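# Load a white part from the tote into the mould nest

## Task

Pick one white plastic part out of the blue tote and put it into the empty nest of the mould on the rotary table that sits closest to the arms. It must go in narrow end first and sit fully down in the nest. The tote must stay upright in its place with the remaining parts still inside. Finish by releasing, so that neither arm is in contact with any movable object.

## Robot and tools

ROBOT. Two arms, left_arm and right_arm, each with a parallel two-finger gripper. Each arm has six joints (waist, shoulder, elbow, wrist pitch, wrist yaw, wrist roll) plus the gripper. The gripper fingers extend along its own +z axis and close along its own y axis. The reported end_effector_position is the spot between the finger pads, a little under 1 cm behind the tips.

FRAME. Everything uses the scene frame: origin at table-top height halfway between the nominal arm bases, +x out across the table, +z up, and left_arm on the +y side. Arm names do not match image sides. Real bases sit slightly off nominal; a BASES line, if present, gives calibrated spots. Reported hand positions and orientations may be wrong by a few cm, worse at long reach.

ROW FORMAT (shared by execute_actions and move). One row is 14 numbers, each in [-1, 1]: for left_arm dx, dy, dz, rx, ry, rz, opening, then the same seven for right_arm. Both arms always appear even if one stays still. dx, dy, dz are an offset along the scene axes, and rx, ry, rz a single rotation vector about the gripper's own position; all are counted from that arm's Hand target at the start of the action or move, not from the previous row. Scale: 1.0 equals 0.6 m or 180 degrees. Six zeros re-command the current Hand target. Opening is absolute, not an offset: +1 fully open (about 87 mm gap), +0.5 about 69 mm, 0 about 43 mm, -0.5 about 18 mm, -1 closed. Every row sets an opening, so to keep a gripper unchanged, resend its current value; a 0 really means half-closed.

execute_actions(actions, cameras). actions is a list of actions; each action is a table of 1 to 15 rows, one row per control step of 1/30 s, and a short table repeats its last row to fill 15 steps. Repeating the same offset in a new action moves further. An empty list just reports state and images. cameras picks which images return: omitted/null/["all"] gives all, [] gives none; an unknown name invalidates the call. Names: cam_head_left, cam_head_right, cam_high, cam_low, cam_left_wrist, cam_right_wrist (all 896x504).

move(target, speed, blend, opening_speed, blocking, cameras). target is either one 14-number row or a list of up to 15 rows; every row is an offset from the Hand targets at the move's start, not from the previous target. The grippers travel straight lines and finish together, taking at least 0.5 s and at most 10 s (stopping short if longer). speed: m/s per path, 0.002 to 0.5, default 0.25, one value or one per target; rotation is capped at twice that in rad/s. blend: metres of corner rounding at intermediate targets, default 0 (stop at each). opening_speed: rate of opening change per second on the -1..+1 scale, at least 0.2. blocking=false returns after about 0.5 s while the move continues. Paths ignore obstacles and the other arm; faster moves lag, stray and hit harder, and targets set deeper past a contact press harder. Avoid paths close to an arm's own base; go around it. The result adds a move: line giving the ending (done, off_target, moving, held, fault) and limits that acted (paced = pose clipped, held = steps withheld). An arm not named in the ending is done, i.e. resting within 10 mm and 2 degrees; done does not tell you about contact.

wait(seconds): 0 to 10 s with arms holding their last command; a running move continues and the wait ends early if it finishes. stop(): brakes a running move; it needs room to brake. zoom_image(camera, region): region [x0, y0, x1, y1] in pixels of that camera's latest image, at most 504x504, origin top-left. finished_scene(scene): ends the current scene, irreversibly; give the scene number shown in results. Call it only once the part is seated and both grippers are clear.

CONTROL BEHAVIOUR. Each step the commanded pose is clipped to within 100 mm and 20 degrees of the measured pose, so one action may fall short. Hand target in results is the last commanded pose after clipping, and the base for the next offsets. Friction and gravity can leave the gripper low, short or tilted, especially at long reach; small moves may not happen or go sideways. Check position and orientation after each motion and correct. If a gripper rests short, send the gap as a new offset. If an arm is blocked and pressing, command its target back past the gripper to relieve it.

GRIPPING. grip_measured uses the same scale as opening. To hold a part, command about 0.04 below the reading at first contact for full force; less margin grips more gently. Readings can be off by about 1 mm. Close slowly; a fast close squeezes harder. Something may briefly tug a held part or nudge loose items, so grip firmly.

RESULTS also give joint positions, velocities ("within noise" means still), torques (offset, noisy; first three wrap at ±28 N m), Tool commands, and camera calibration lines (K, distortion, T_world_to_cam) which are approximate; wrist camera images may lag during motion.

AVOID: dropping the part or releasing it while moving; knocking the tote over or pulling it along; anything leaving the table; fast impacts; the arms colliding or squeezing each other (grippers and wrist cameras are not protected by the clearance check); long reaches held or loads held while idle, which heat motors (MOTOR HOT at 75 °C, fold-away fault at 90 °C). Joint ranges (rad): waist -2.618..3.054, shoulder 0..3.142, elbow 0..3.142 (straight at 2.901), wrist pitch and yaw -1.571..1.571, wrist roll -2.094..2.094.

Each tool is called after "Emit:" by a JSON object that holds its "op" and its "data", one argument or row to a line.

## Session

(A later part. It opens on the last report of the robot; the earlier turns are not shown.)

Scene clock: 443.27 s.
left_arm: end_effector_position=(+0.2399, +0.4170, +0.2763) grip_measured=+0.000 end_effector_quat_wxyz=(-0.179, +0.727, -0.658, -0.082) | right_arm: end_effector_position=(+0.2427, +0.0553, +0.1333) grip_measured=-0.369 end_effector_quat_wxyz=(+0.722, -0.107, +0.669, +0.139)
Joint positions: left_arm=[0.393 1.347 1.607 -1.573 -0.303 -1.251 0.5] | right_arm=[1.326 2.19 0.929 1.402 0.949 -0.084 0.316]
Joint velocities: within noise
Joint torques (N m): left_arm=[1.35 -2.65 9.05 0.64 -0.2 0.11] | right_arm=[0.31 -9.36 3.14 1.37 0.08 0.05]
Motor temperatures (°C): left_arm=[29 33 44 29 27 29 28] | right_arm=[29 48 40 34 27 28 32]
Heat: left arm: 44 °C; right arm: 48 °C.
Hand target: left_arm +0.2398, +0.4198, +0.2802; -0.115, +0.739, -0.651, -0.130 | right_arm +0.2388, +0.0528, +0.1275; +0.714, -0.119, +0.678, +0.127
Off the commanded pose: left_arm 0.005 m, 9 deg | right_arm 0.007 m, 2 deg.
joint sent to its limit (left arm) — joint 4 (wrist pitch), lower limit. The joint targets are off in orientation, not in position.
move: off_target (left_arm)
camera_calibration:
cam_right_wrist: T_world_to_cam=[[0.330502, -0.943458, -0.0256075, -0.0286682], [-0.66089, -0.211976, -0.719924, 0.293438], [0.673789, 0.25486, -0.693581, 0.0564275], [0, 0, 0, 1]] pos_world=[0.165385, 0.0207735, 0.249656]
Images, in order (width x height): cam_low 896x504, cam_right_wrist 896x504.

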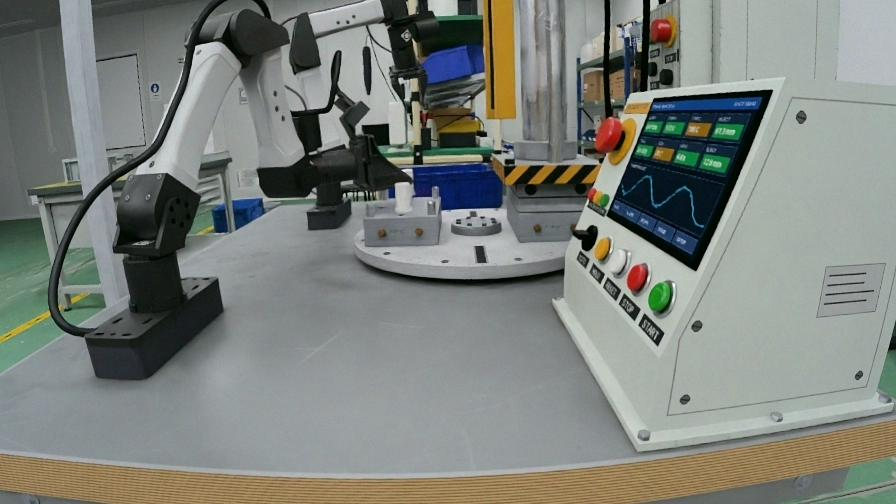

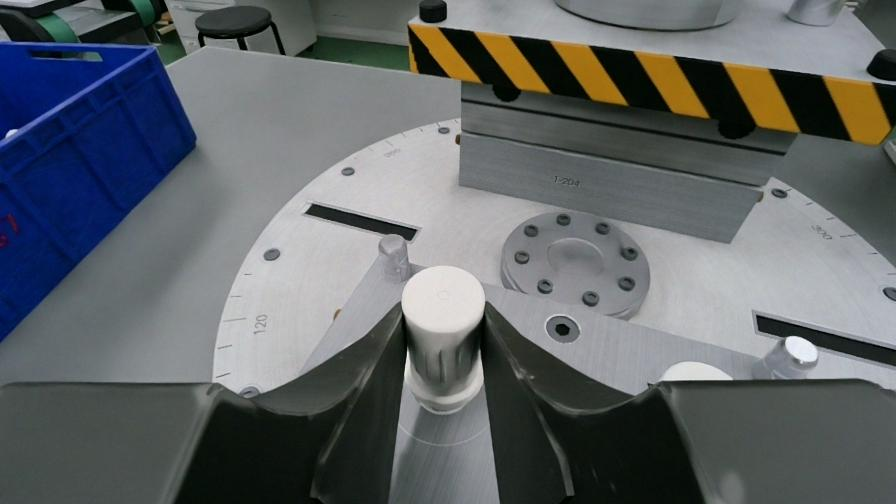

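Dropped in. Lower further, x kept near centre.

Emit:
{"op": "move", "data": {
  "target": [
    [0,0,0,0,0,0,0,0.006,0.003,-0.02,0.001,-0.003,0,-0.5],
    [0,0,0,0,0,0,0,0.008,0.004,-0.05,0.001,-0.003,0,-0.5]
  ],
  "speed": 0.03,
  "cameras": ["cam_right_wrist","cam_low"]
}}

Emit:
{"op": "zoom_image", "data": {
  "camera": "cam_low",
  "region": [345, 145, 465, 255]
}}

Scene clock: 452.00 s.
left_arm: end_effector_position=(+0.2398, +0.4170, +0.2763) grip_measured=+0.000 end_effector_quat_wxyz=(-0.178, +0.727, -0.658, -0.082) | right_arm: end_effector_position=(+0.2440, +0.0555, +0.1180) grip_measured=-0.369 end_effector_quat_wxyz=(+0.726, -0.100, +0.664, +0.148)
Joint positions: left_arm=[0.393 1.347 1.607 -1.574 -0.303 -1.251 0.5] | right_arm=[1.322 2.261 0.93 1.499 0.94 -0.085 0.316]
Joint velocities: within noise
Joint torques (N m): left_arm=[1.35 -2.63 9.02 0.65 -0.2 0.11] | right_arm=[-0.03 -5.71 4.45 1.47 0.06 0.02]
Motor temperatures (°C): left_arm=[29 33 44 29 27 29 28] | right_arm=[29 49 39 34 27 28 32]
Heat: left arm: 44 °C; right arm: 49 °C.
Hand target: left_arm +0.2398, +0.4197, +0.2802; -0.114, +0.739, -0.651, -0.130 | right_arm +0.2436, +0.0551, +0.0974; +0.717, -0.119, +0.675, +0.127
Off the commanded pose: left_arm 0.005 m, 9 deg | right_arm 0.021 m, 4 deg.
joint sent to its limit (left arm) — joint 4 (wrist pitch), lower limit. The joint targets are off in orientation, not in position.
move: off_target (left_arm, right_arm)
camera_calibration:
cam_right_wrist: T_world_to_cam=[[0.334934, -0.941139, -0.0455722, -0.028166], [-0.653595, -0.19722, -0.730696, 0.281946], [0.678699, 0.274521, -0.68118, 0.0411328], [0, 0, 0, 1]] pos_world=[0.165795, 0.0178054, 0.232752]
Images, in order (width x height): cam_low 896x504, cam_right_wrist 896x504.

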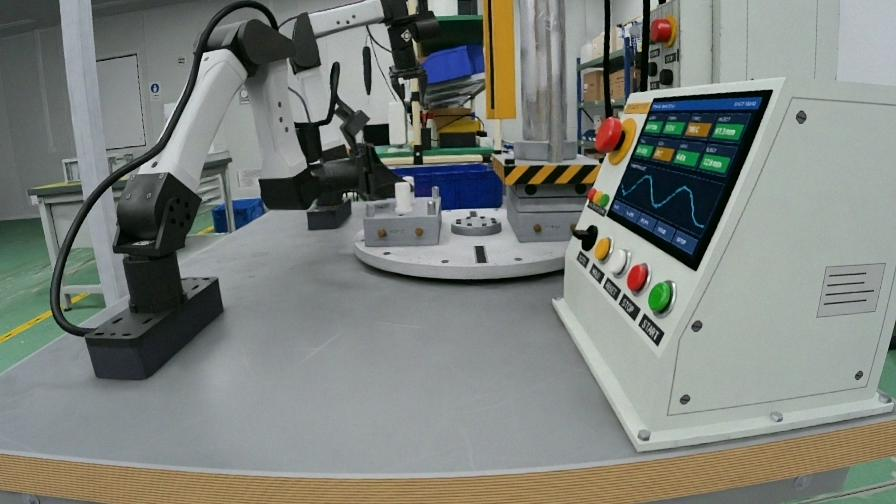

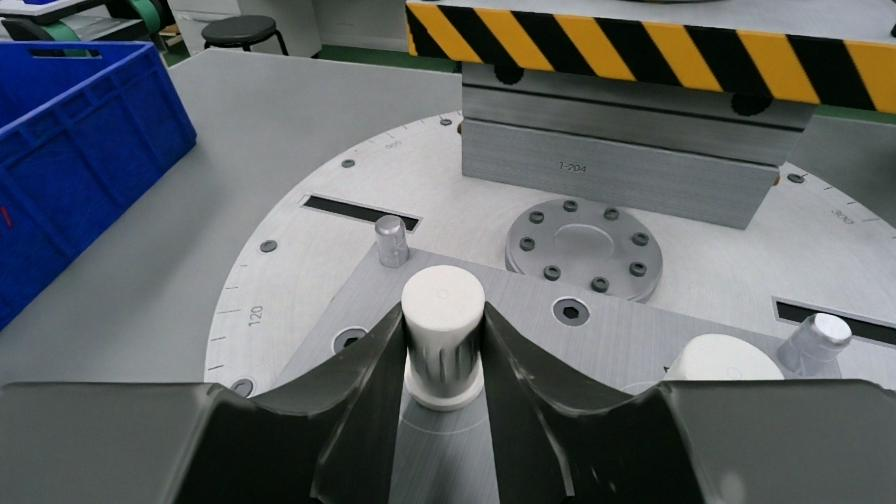

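Scaled by 4.200 from the camera's 896x504 image, which has a finer 1280x720 frame.

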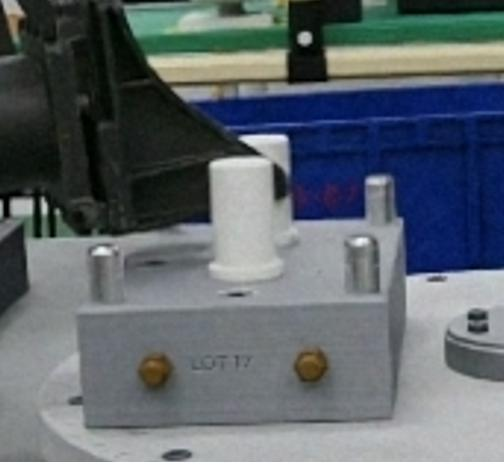

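Emit:
{"op": "move", "data": {
  "target": [
    [0,0,0,0,0,0,0,0.006,0.002,-0.012,-0.004,0.012,0,-0.5]
  ],
  "speed": 0.03,
  "cameras": ["cam_right_wrist","cam_low"]
}}

Emit:
{"op": "zoom_image", "data": {
  "camera": "cam_low",
  "region": [345, 145, 465, 255]
}}

Emit:
{"op": "zoom_image", "data": {
  "camera": "cam_right_wrist",
  "region": [370, 280, 520, 470]
}}

Scene clock: 458.70 s.
left_arm: end_effector_position=(+0.2398, +0.4170, +0.2763) grip_measured=+0.000 end_effector_quat_wxyz=(-0.178, +0.727, -0.658, -0.082) | right_arm: end_effector_position=(+0.2453, +0.0551, +0.1174) grip_measured=-0.369 end_effector_quat_wxyz=(+0.725, -0.095, +0.666, +0.147)
Joint positions: left_arm=[0.393 1.347 1.607 -1.574 -0.303 -1.251 0.5] | right_arm=[1.321 2.262 0.936 1.489 0.949 -0.075 0.316]
Joint velocities: within noise
Joint torques (N m): left_arm=[1.36 -2.65 9.02 0.64 -0.2 0.1] | right_arm=[-0.81 -6.64 4.27 0.7 -0.1 0.45]
Motor temperatures (°C): left_arm=[29 33 44 29 27 29 28] | right_arm=[29 49 39 34 27 28 33]
Heat: left arm: 44 °C; right arm: 49 °C.
Hand target: left_arm +0.2398, +0.4197, +0.2802; -0.114, +0.739, -0.651, -0.130 | right_arm +0.2472, +0.0563, +0.0901; +0.704, -0.121, +0.689, +0.125
Off the commanded pose: left_arm 0.005 m, 9 deg | right_arm 0.027 m, 5 deg.
joint sent to its limit (left arm) — joint 4 (wrist pitch), lower limit. The joint targets are off in orientation, not in position.
move: off_target (left_arm, right_arm)
camera_calibration:
cam_right_wrist: T_world_to_cam=[[0.325973, -0.943916, -0.0525807, -0.0258009], [-0.659892, -0.187356, -0.727626, 0.28297], [0.676966, 0.271884, -0.683956, 0.0408567], [0, 0, 0, 1]] pos_world=[0.167481, 0.0175539, 0.232484]
Images, in order (width x height): cam_low 896x504, cam_right_wrist 896x504.

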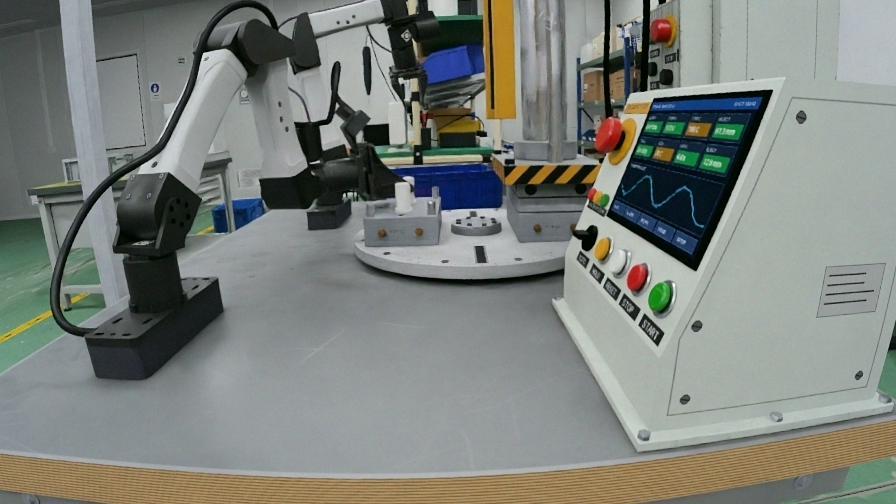

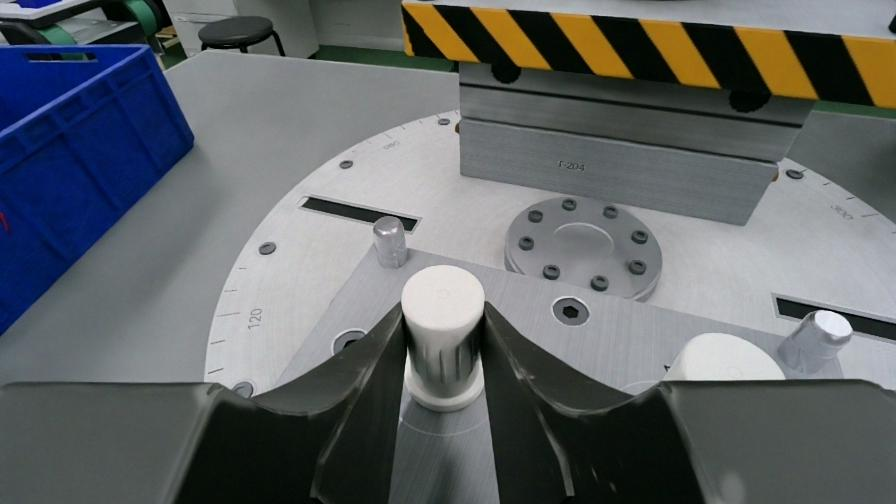

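Scaled by 4.200 from the camera's 896x504 image, which has a finer 1280x720 frame.

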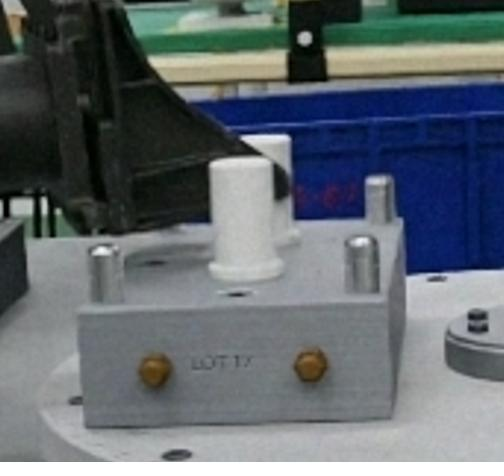

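Scaled by 2.653 from the camera's 896x504 image, which has a finer 1280x720 frame.

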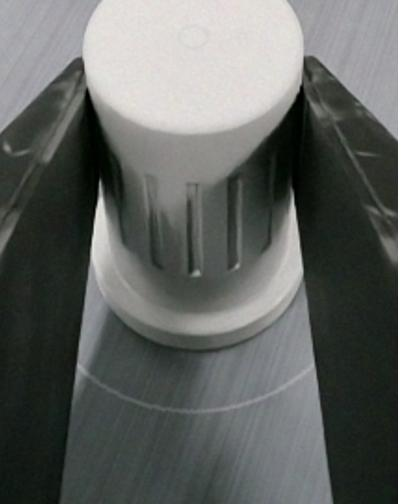

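Emit:
{"op": "move", "data": {
  "target": [
    [0,0,0,0,0,0,0,-0.002,0,0.035,0.003,-0.008,0,-0.5],
    [0,0,0,0,0,0,0,-0.002,0.002,0.035,0.003,-0.008,0,0.0],
    [0,0,0,0,0,0,0,-0.002,0.002,0.15,0.003,-0.008,0,0.0],
    [0,0,0,0,0,0,0,-0.2,-0.12,0.2,0,0,0,0.0]
  ],
  "speed": [0.03,0.03,0.06,0.12],
  "opening_speed": 0.5,
  "cameras": ["cam_right_wrist","cam_low","cam_high"]
}}

Emit:
{"op": "zoom_image", "data": {
  "camera": "cam_low",
  "region": [345, 145, 465, 255]
}}

Emit:
{"op": "zoom_image", "data": {
  "camera": "cam_high",
  "region": [120, 180, 340, 400]
}}

Scene clock: 471.77 s.
left_arm: end_effector_position=(+0.2398, +0.4170, +0.2763) grip_measured=+0.000 end_effector_quat_wxyz=(-0.178, +0.727, -0.658, -0.082) | right_arm: end_effector_position=(+0.1279, -0.0109, +0.2047) grip_measured=+0.000 end_effector_quat_wxyz=(+0.704, -0.128, +0.688, +0.123)
Joint positions: left_arm=[0.393 1.347 1.607 -1.574 -0.303 -1.251 0.5] | right_arm=[1.637 1.664 0.657 1.075 1.256 -0.076 0.5]
Joint velocities: within noise
Joint torques (N m): left_arm=[1.35 -2.63 9.02 0.64 -0.2 0.1] | right_arm=[0.03 -7.77 4.57 1.55 0.12 0.1]
Motor temperatures (°C): left_arm=[29 33 45 29 27 29 28] | right_arm=[29 50 39 33 27 28 32]
Heat: left arm: 45 °C; right arm: 50 °C.
Hand target: left_arm +0.2398, +0.4197, +0.2802; -0.115, +0.739, -0.651, -0.130 | right_arm +0.1271, -0.0157, +0.2101; +0.704, -0.121, +0.689, +0.125
Off the commanded pose: left_arm 0.005 m, 9 deg | right_arm 0.007 m, 1 deg.
joint sent to its limit (left arm) — joint 4 (wrist pitch), lower limit. The joint targets are off in orientation, not in position.
move: off_target (left_arm); target 2's new opening was sent with right_arm's hand 0.007 m and 4 deg from that target
camera_calibration:
cam_right_wrist: T_world_to_cam=[[0.335332, -0.941924, 0.0182252, -0.060958], [-0.689505, -0.25856, -0.676557, 0.249206], [0.641978, 0.214305, -0.736164, 0.212507], [0, 0, 0, 1]] pos_world=[0.0558451, -0.0385245, 0.326154]
Images, in order (width x height): cam_high 896x504, cam_low 896x504, cam_right_wrist 896x504.

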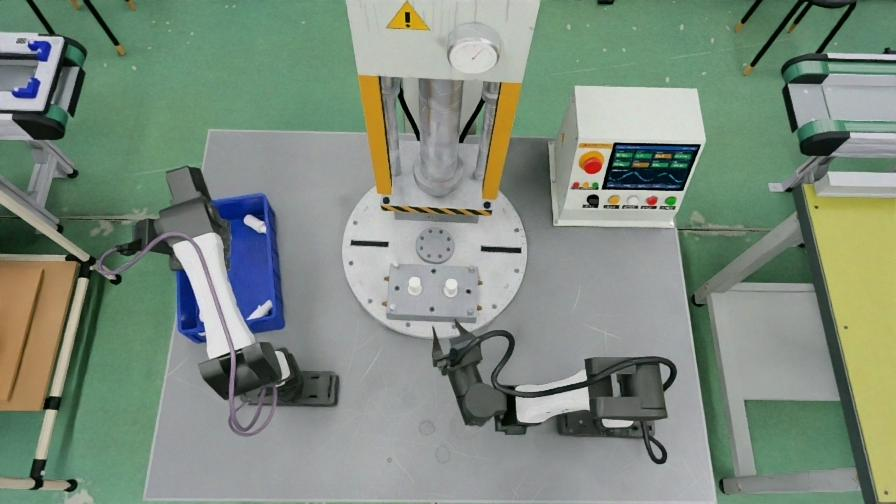

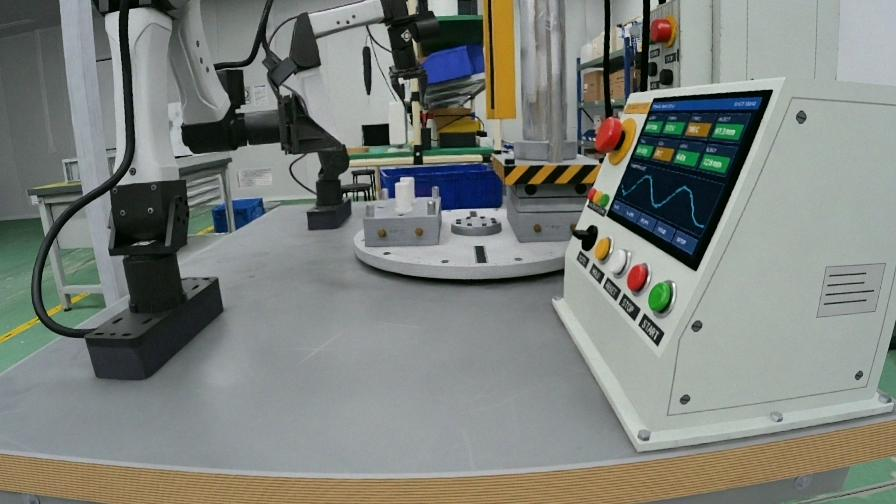

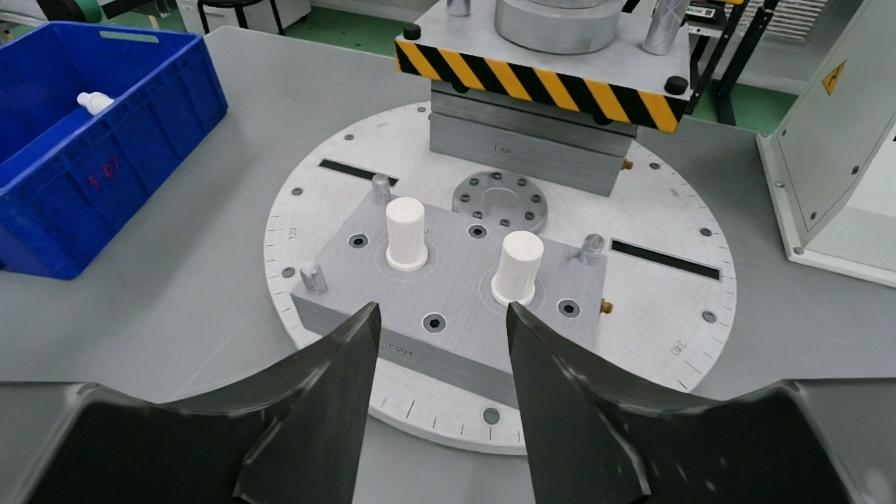

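Scaled by 4.200 from the camera's 896x504 image, which has a finer 1280x720 frame.

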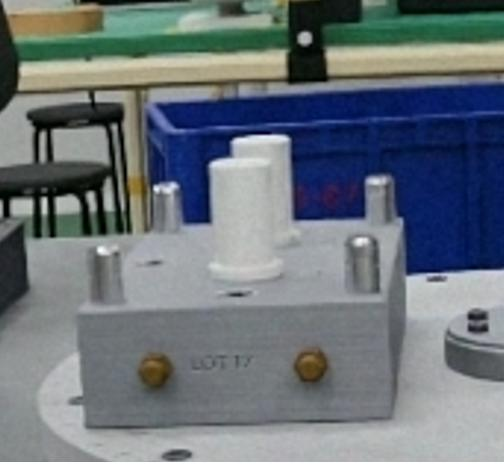

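Scaled by 2.291 from the camera's 896x504 image, which has a finer 1280x720 frame.

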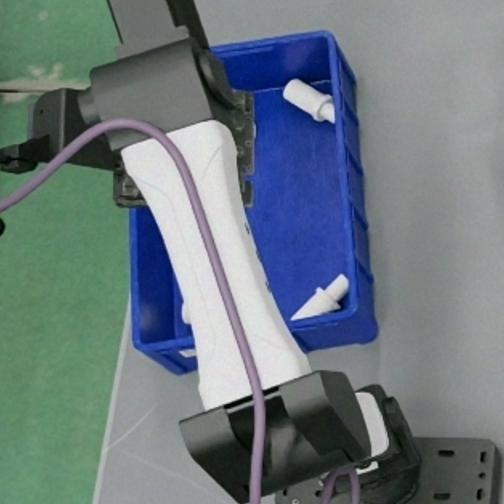

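Emit:
{"op": "execute_actions", "data": {
  "actions": [],
  "cameras": ["cam_high","cam_left_wrist"]
}}

Emit:
{"op": "zoom_image", "data": {
  "camera": "cam_high",
  "region": [150, 150, 350, 350]
}}

Scene clock: 495.67 s.
left_arm: end_effector_position=(+0.2398, +0.4170, +0.2763) grip_measured=+0.000 end_effector_quat_wxyz=(-0.178, +0.727, -0.658, -0.082) | right_arm: end_effector_position=(+0.1279, -0.0110, +0.2046) grip_measured=+0.000 end_effector_quat_wxyz=(+0.704, -0.128, +0.688, +0.122)
Joint positions: left_arm=[0.393 1.347 1.607 -1.574 -0.303 -1.251 0.5] | right_arm=[1.637 1.664 0.657 1.074 1.257 -0.076 0.5]
Joint velocities: within noise
Joint torques (N m): left_arm=[1.36 -2.63 9.03 0.64 -0.2 0.11] | right_arm=[-0.09 -7.68 4.59 1.52 0.12 0.09]
Motor temperatures (°C): left_arm=[29 32 45 29 27 29 28] | right_arm=[29 50 39 34 27 28 32]
Heat: left arm: 45 °C; right arm: 50 °C.
Hand target: left_arm +0.2398, +0.4197, +0.2802; -0.115, +0.739, -0.651, -0.130 | right_arm +0.1271, -0.0156, +0.2102; +0.704, -0.121, +0.689, +0.125
Tool commands: left_gripper/opening=+0.0 right_gripper/opening=+0.0
Off the commanded pose: left_arm 0.005 m, 9 deg | right_arm 0.007 m, 1 deg.
camera_calibration:
cam_left_wrist: T_world_to_cam=[[0.984221, 0.0742958, 0.160588, -0.314696], [-0.0132622, -0.874048, 0.485659, 0.255164], [0.176444, -0.480125, -0.859271, 0.530159], [0, 0, 0, 1]] pos_world=[0.219571, 0.500949, 0.382164]
Images, in order (width x height): cam_high 896x504, cam_left_wrist 896x504.

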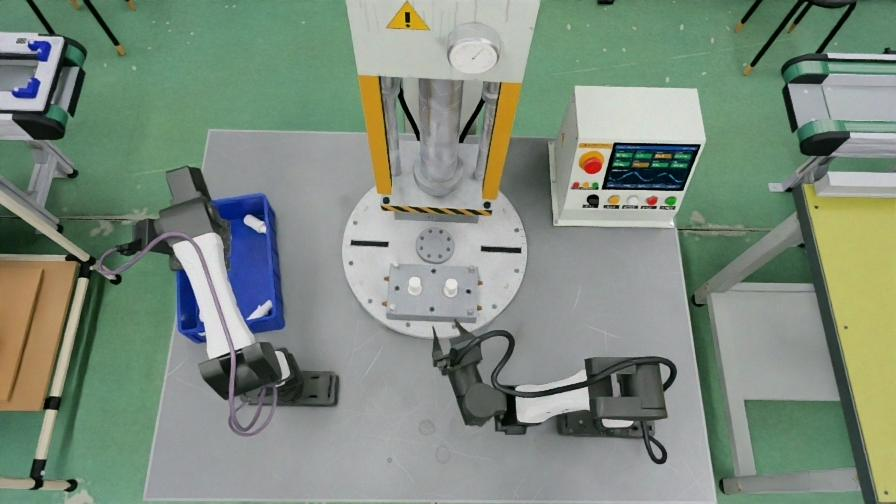

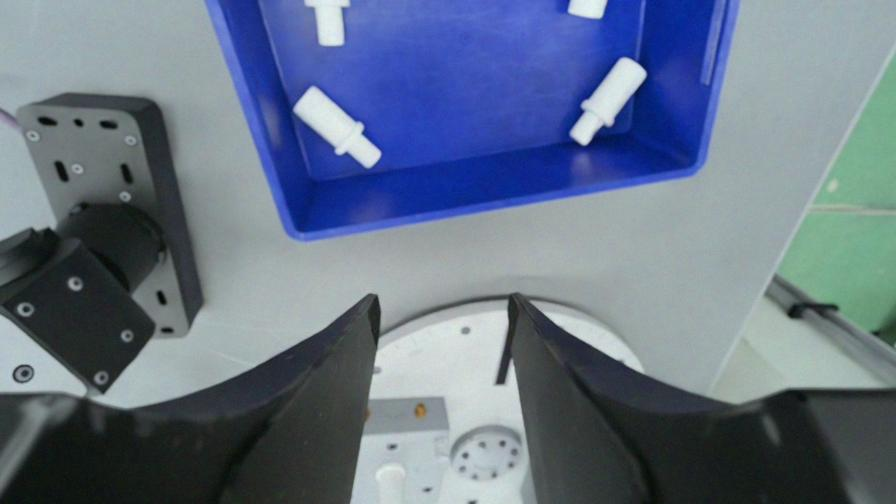

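Scaled by 2.520 from the camera's 896x504 image, which has a finer 1280x720 frame.

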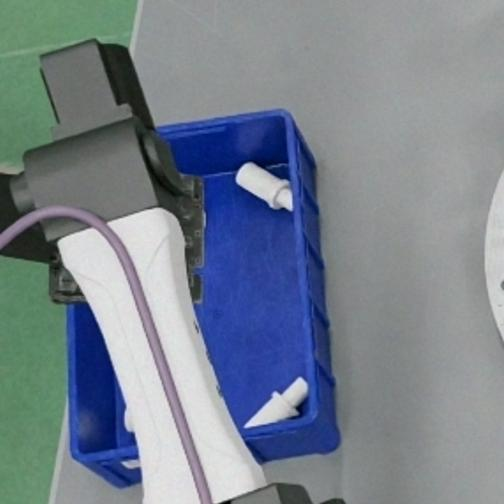

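Emit:
{"op": "move", "data": {
  "target": [0.1,0.033,-0.05,-0.11,0.0156,0,-1,0,0,0,0,0,0,0],
  "speed": 0.2,
  "cameras": ["cam_high","cam_left_wrist"]
}}

Emit:
{"op": "zoom_image", "data": {
  "camera": "cam_high",
  "region": [150, 150, 350, 350]
}}

Scene clock: 511.43 s.
left_arm: end_effector_position=(+0.2967, +0.4372, +0.2468) grip_measured=-0.963 end_effector_quat_wxyz=(-0.059, +0.745, -0.665, +0.002) | right_arm: end_effector_position=(+0.1280, -0.0111, +0.2046) grip_measured=+0.000 end_effector_quat_wxyz=(+0.704, -0.128, +0.688, +0.122)
Joint positions: left_arm=[0.544 1.669 1.79 -1.578 -0.032 -1.15 0.018] | right_arm=[1.637 1.664 0.657 1.073 1.257 -0.076 0.5]
Joint velocities: within noise
Joint torques (N m): left_arm=[1.35 -5.2 9.43 0.45 0.12 0.1] | right_arm=[-0.01 -7.66 4.55 1.54 0.11 0.09]
Motor temperatures (°C): left_arm=[29 32 45 29 27 29 28] | right_arm=[29 50 38 34 27 28 32]
Heat: left arm: 45 °C; right arm: 50 °C.
Hand target: left_arm +0.2999, +0.4396, +0.2501; +0.030, +0.744, -0.667, -0.034 | right_arm +0.1271, -0.0157, +0.2101; +0.704, -0.121, +0.689, +0.125
Off the commanded pose: left_arm 0.005 m, 11 deg | right_arm 0.007 m, 1 deg.
joint sent to its limit (left arm) — joint 4 (wrist pitch), lower limit. The joint targets are off in orientation, not in position.
move: off_target (left_arm)
camera_calibration:
cam_left_wrist: T_world_to_cam=[[0.988555, 0.114849, 0.0978178, -0.370999], [0.00990369, -0.69641, 0.717576, 0.146171], [0.150534, -0.708395, -0.689577, 0.57007], [0, 0, 0, 1]] pos_world=[0.27949, 0.548239, 0.324508]
Images, in order (width x height): cam_high 896x504, cam_left_wrist 896x504.

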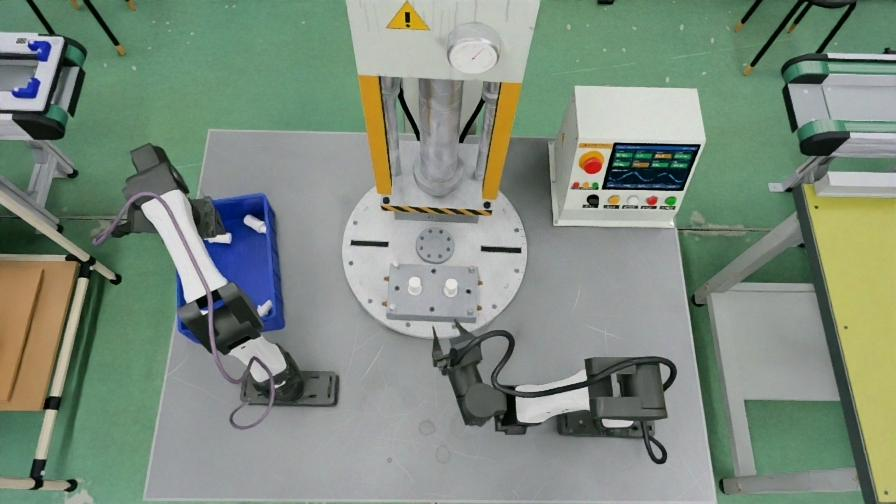

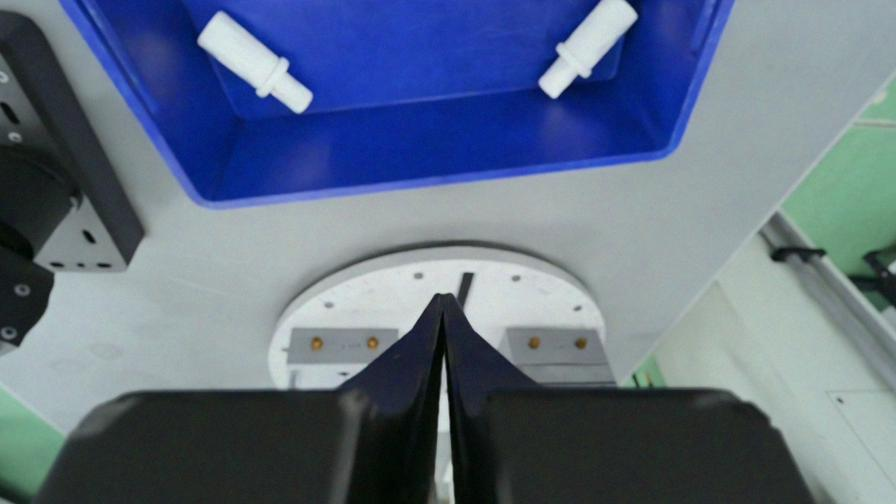

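Scaled by 2.520 from the camera's 896x504 image, which has a finer 1280x720 frame.

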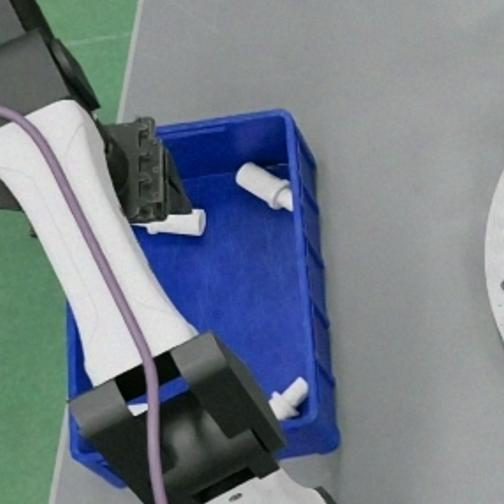

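Emit:
{"op": "move", "data": {
  "target": [0,0.0,-0.32,0,0,0,-1,0,0,0,0,0,0,0],
  "speed": 0.1,
  "cameras": ["cam_high","cam_left_wrist"]
}}

Emit:
{"op": "zoom_image", "data": {
  "camera": "cam_high",
  "region": [150, 150, 350, 350]
}}

Scene clock: 522.20 s.
left_arm: end_effector_position=(+0.3007, +0.4393, +0.0656) grip_measured=-0.963 end_effector_quat_wxyz=(+0.027, +0.744, -0.667, -0.025) | right_arm: end_effector_position=(+0.1280, -0.0111, +0.2045) grip_measured=+0.000 end_effector_quat_wxyz=(+0.704, -0.128, +0.688, +0.122)
Joint positions: left_arm=[0.544 1.855 1.272 -1.054 -0.031 -1.15 0.018] | right_arm=[1.637 1.664 0.657 1.073 1.257 -0.076 0.5]
Joint velocities: within noise
Joint torques (N m): left_arm=[0.16 -6.31 5.97 0.28 -0.15 -0.06] | right_arm=[-0.02 -7.62 4.53 1.55 0.14 0.1]
Motor temperatures (°C): left_arm=[29 33 46 29 27 29 28] | right_arm=[29 50 38 35 27 28 32]
Heat: left arm: 46 °C; right arm: 50 °C.
Hand target: left_arm +0.2997, +0.4396, +0.0581; +0.030, +0.744, -0.667, -0.034 | right_arm +0.1271, -0.0157, +0.2101; +0.704, -0.121, +0.689, +0.125
Off the commanded pose: left_arm 0.008 m, 1 deg | right_arm 0.007 m, 1 deg.
move: done
camera_calibration:
cam_left_wrist: T_world_to_cam=[[0.991067, 0.115917, -0.0659478, -0.347929], [0.124555, -0.627789, 0.768353, 0.209641], [0.0476635, -0.769704, -0.636619, 0.500442], [0, 0, 0, 1]] pos_world=[0.294856, 0.557133, 0.134568]
Images, in order (width x height): cam_high 896x504, cam_left_wrist 896x504.

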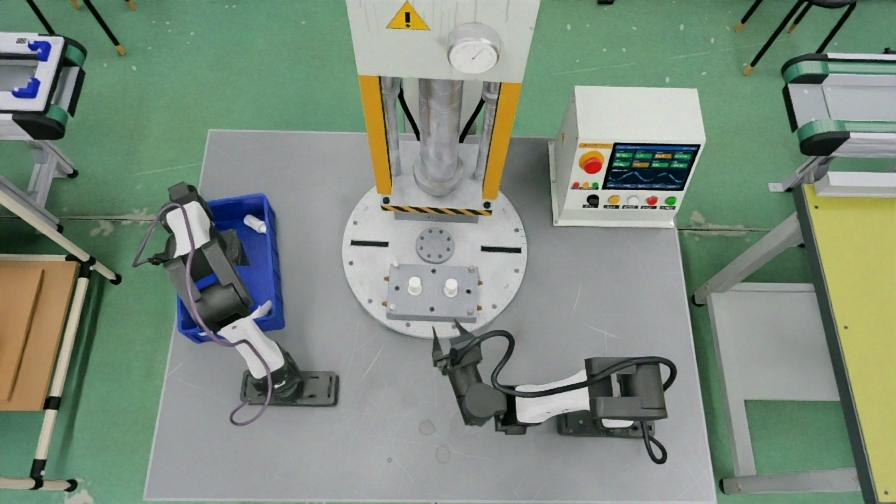

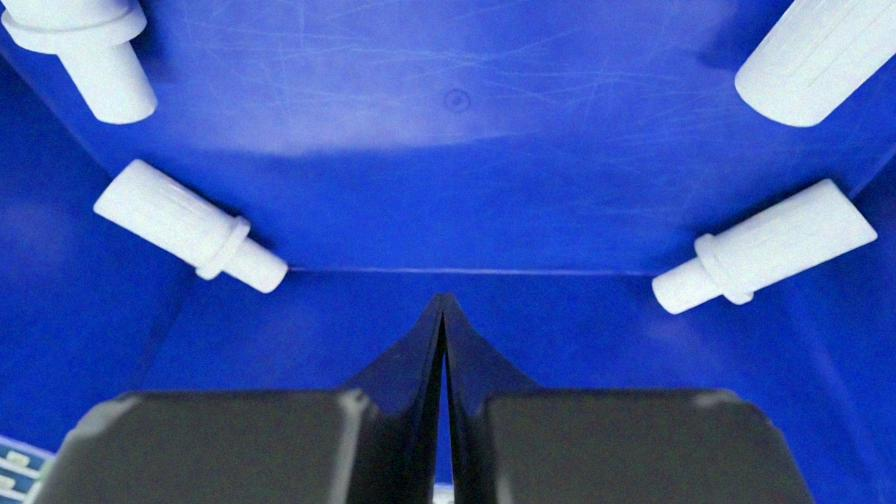

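Scaled by 2.520 from the camera's 896x504 image, which has a finer 1280x720 frame.

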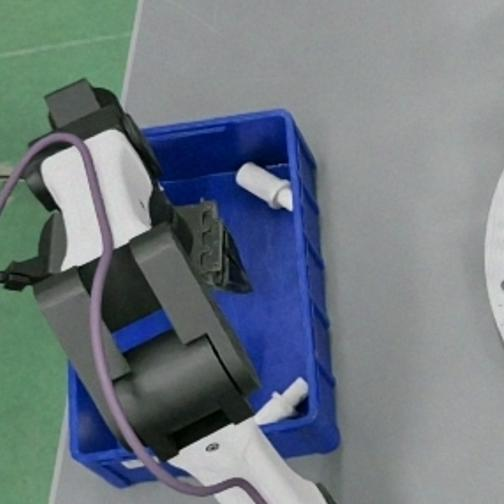

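Emit:
{"op": "move", "data": {
  "target": [0.003,-0.12,0,0,0,0,-1,0,0,0,0,0,0,0],
  "speed": 0.05,
  "cameras": ["cam_high"]
}}

Emit:
{"op": "zoom_image", "data": {
  "camera": "cam_high",
  "region": [150, 150, 350, 350]
}}

Scene clock: 527.63 s.
left_arm: end_effector_position=(+0.2994, +0.3710, +0.0528) grip_measured=-0.963 end_effector_quat_wxyz=(+0.042, +0.744, -0.666, -0.043) | right_arm: end_effector_position=(+0.1280, -0.0111, +0.2045) grip_measured=+0.000 end_effector_quat_wxyz=(+0.704, -0.128, +0.688, +0.122)
Joint positions: left_arm=[0.337 1.807 1.151 -1.03 -0.033 -1.359 0.018] | right_arm=[1.637 1.664 0.657 1.073 1.257 -0.076 0.5]
Joint velocities: within noise
Joint torques (N m): left_arm=[-0.13 -9.25 5.35 0.14 0.04 -0.08] | right_arm=[0.05 -7.69 4.59 1.53 0.11 0.14]
Motor temperatures (°C): left_arm=[29 34 45 29 27 29 28] | right_arm=[29 50 38 35 27 28 32]
Heat: left arm: 45 °C; right arm: 50 °C.
Hand target: left_arm +0.3015, +0.3675, +0.0581; +0.030, +0.744, -0.667, -0.034 | right_arm +0.1271, -0.0156, +0.2101; +0.704, -0.121, +0.689, +0.125
Off the commanded pose: left_arm 0.007 m, 2 deg | right_arm 0.007 m, 1 deg.
move: done
Images, in order (width x height): cam_high 896x504.

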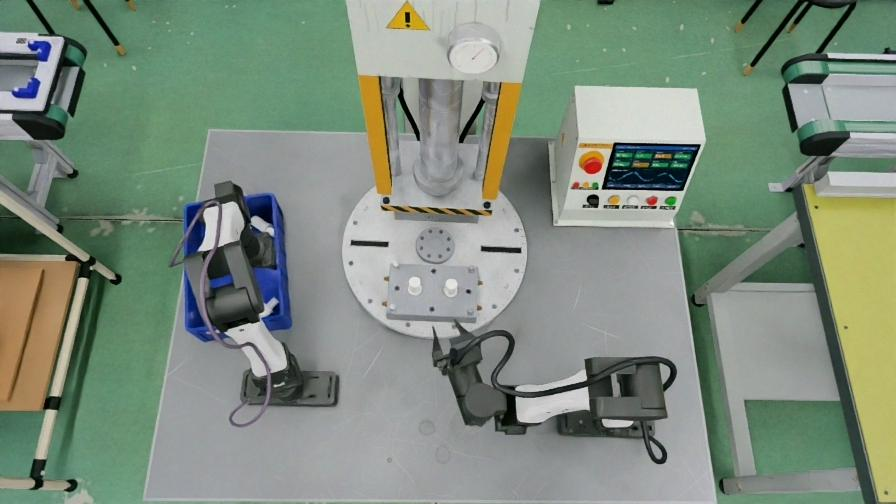

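Scaled by 2.520 from the camera's 896x504 image, which has a finer 1280x720 frame.

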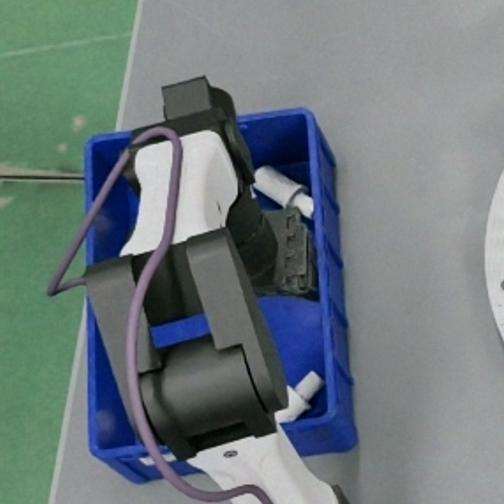

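Emit:
{"op": "move", "data": {
  "target": [0,-0.028,0.004,0,0,0,-1,0,0,0,0,0,0,0],
  "speed": 0.05,
  "cameras": ["cam_high"]
}}

Emit:
{"op": "zoom_image", "data": {
  "camera": "cam_high",
  "region": [150, 150, 350, 350]
}}

Scene clock: 535.13 s.
left_arm: end_effector_position=(+0.3010, +0.3559, +0.0546) grip_measured=-0.963 end_effector_quat_wxyz=(+0.037, +0.744, -0.666, -0.044) | right_arm: end_effector_position=(+0.1280, -0.0111, +0.2045) grip_measured=+0.000 end_effector_quat_wxyz=(+0.704, -0.128, +0.688, +0.122)
Joint positions: left_arm=[0.284 1.788 1.137 -1.029 -0.034 -1.412 0.018] | right_arm=[1.637 1.664 0.657 1.073 1.257 -0.076 0.5]
Joint velocities: within noise
Joint torques (N m): left_arm=[-0.24 -9.16 5.41 0.08 0.1 -0.07] | right_arm=[0.02 -7.71 4.57 1.54 0.13 0.11]
Motor temperatures (°C): left_arm=[29 35 45 28 27 29 28] | right_arm=[29 50 38 35 27 28 32]
Heat: left arm: 45 °C; right arm: 50 °C.
Hand target: left_arm +0.3015, +0.3508, +0.0605; +0.030, +0.744, -0.667, -0.034 | right_arm +0.1271, -0.0156, +0.2102; +0.704, -0.121, +0.689, +0.125
Off the commanded pose: left_arm 0.008 m, 1 deg | right_arm 0.007 m, 1 deg.
move: done
Images, in order (width x height): cam_high 896x504.

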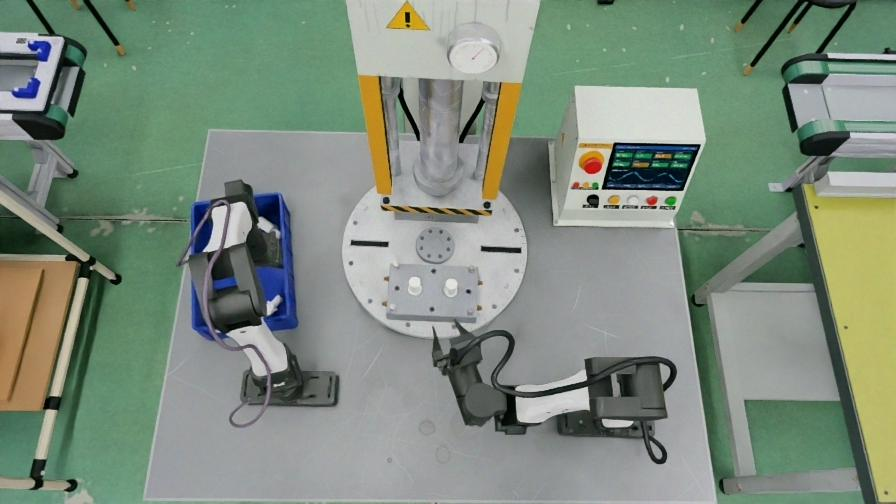

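Scaled by 2.520 from the camera's 896x504 image, which has a finer 1280x720 frame.

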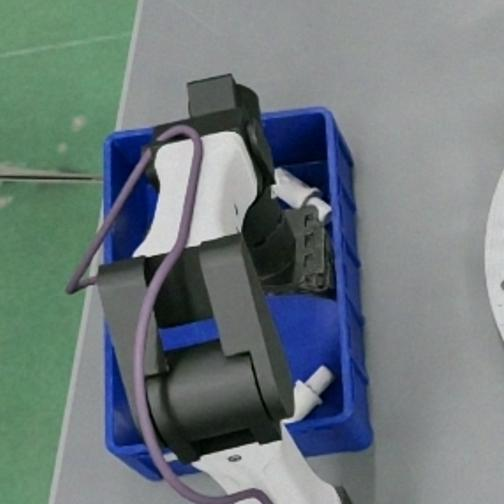

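Good enough: within ~1 cm of the original. Back off and lift.

Emit:
{"op": "move", "data": {
  "target": [
    [0,0.07,0.005,0,0,0,-1,0,0,0,0,0,0,0],
    [0,0.09,0.32,0,0,0,-1,0,0,0,0,0,0,0]
  ],
  "speed": [0.08,0.15],
  "cameras": ["cam_high","cam_low"]
}}

Emit:
{"op": "zoom_image", "data": {
  "camera": "cam_high",
  "region": [150, 150, 350, 350]
}}

Scene clock: 548.03 s.
left_arm: end_effector_position=(+0.3034, +0.4054, +0.2451) grip_measured=-0.963 end_effector_quat_wxyz=(-0.053, +0.745, -0.664, +0.011) | right_arm: end_effector_position=(+0.1280, -0.0111, +0.2045) grip_measured=+0.000 end_effector_quat_wxyz=(+0.704, -0.128, +0.688, +0.122)
Joint positions: left_arm=[0.449 1.635 1.743 -1.571 -0.021 -1.248 0.018] | right_arm=[1.637 1.664 0.657 1.073 1.257 -0.076 0.5]
Joint velocities: within noise
Joint torques (N m): left_arm=[1.26 -6.75 8.46 0.36 0.12 0.11] | right_arm=[-0.06 -7.64 4.72 1.56 0.14 0.08]
Motor temperatures (°C): left_arm=[29 38 44 28 27 29 28] | right_arm=[29 50 38 35 27 28 32]
Heat: left arm: 44 °C; right arm: 50 °C.
Hand target: left_arm +0.3015, +0.4049, +0.2525; +0.030, +0.744, -0.666, -0.034 | right_arm +0.1271, -0.0156, +0.2101; +0.704, -0.121, +0.689, +0.125
Off the commanded pose: left_arm 0.008 m, 11 deg | right_arm 0.007 m, 1 deg.
joint sent to its limit (left arm) — joint 4 (wrist pitch), lower limit. The joint targets are off in orientation, not in position.
move: off_target (left_arm)
Images, in order (width x height): cam_high 896x504, cam_low 896x504.

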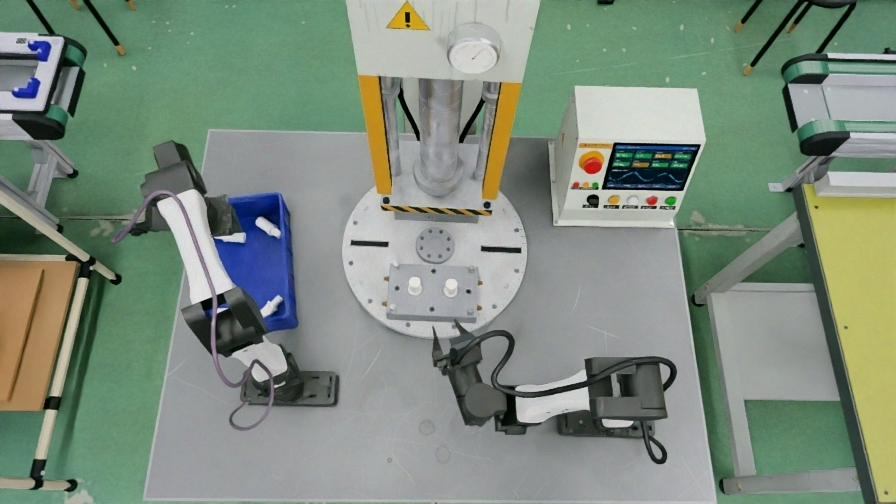

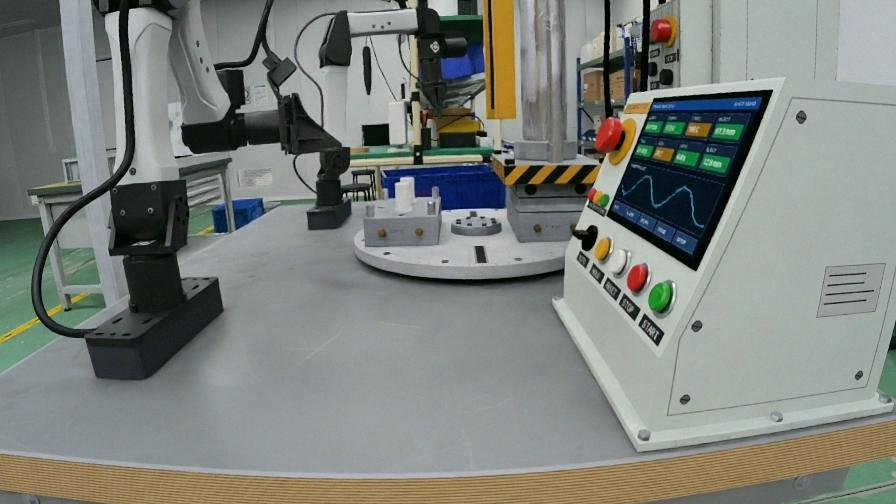

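Scaled by 2.520 from the camera's 896x504 image, which has a finer 1280x720 frame.

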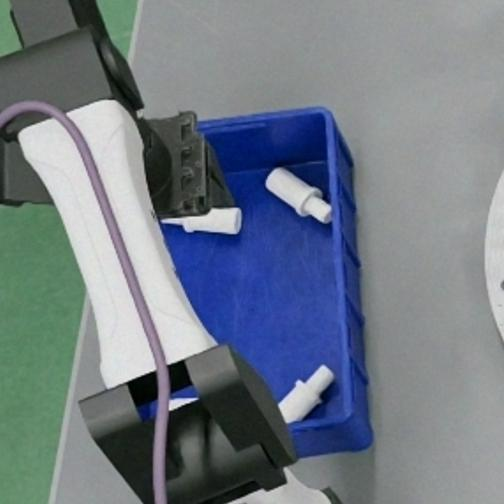

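Emit:
{"op": "finished_scene", "data": {
  "scene": 2
}}

The scene is finished: the task was done.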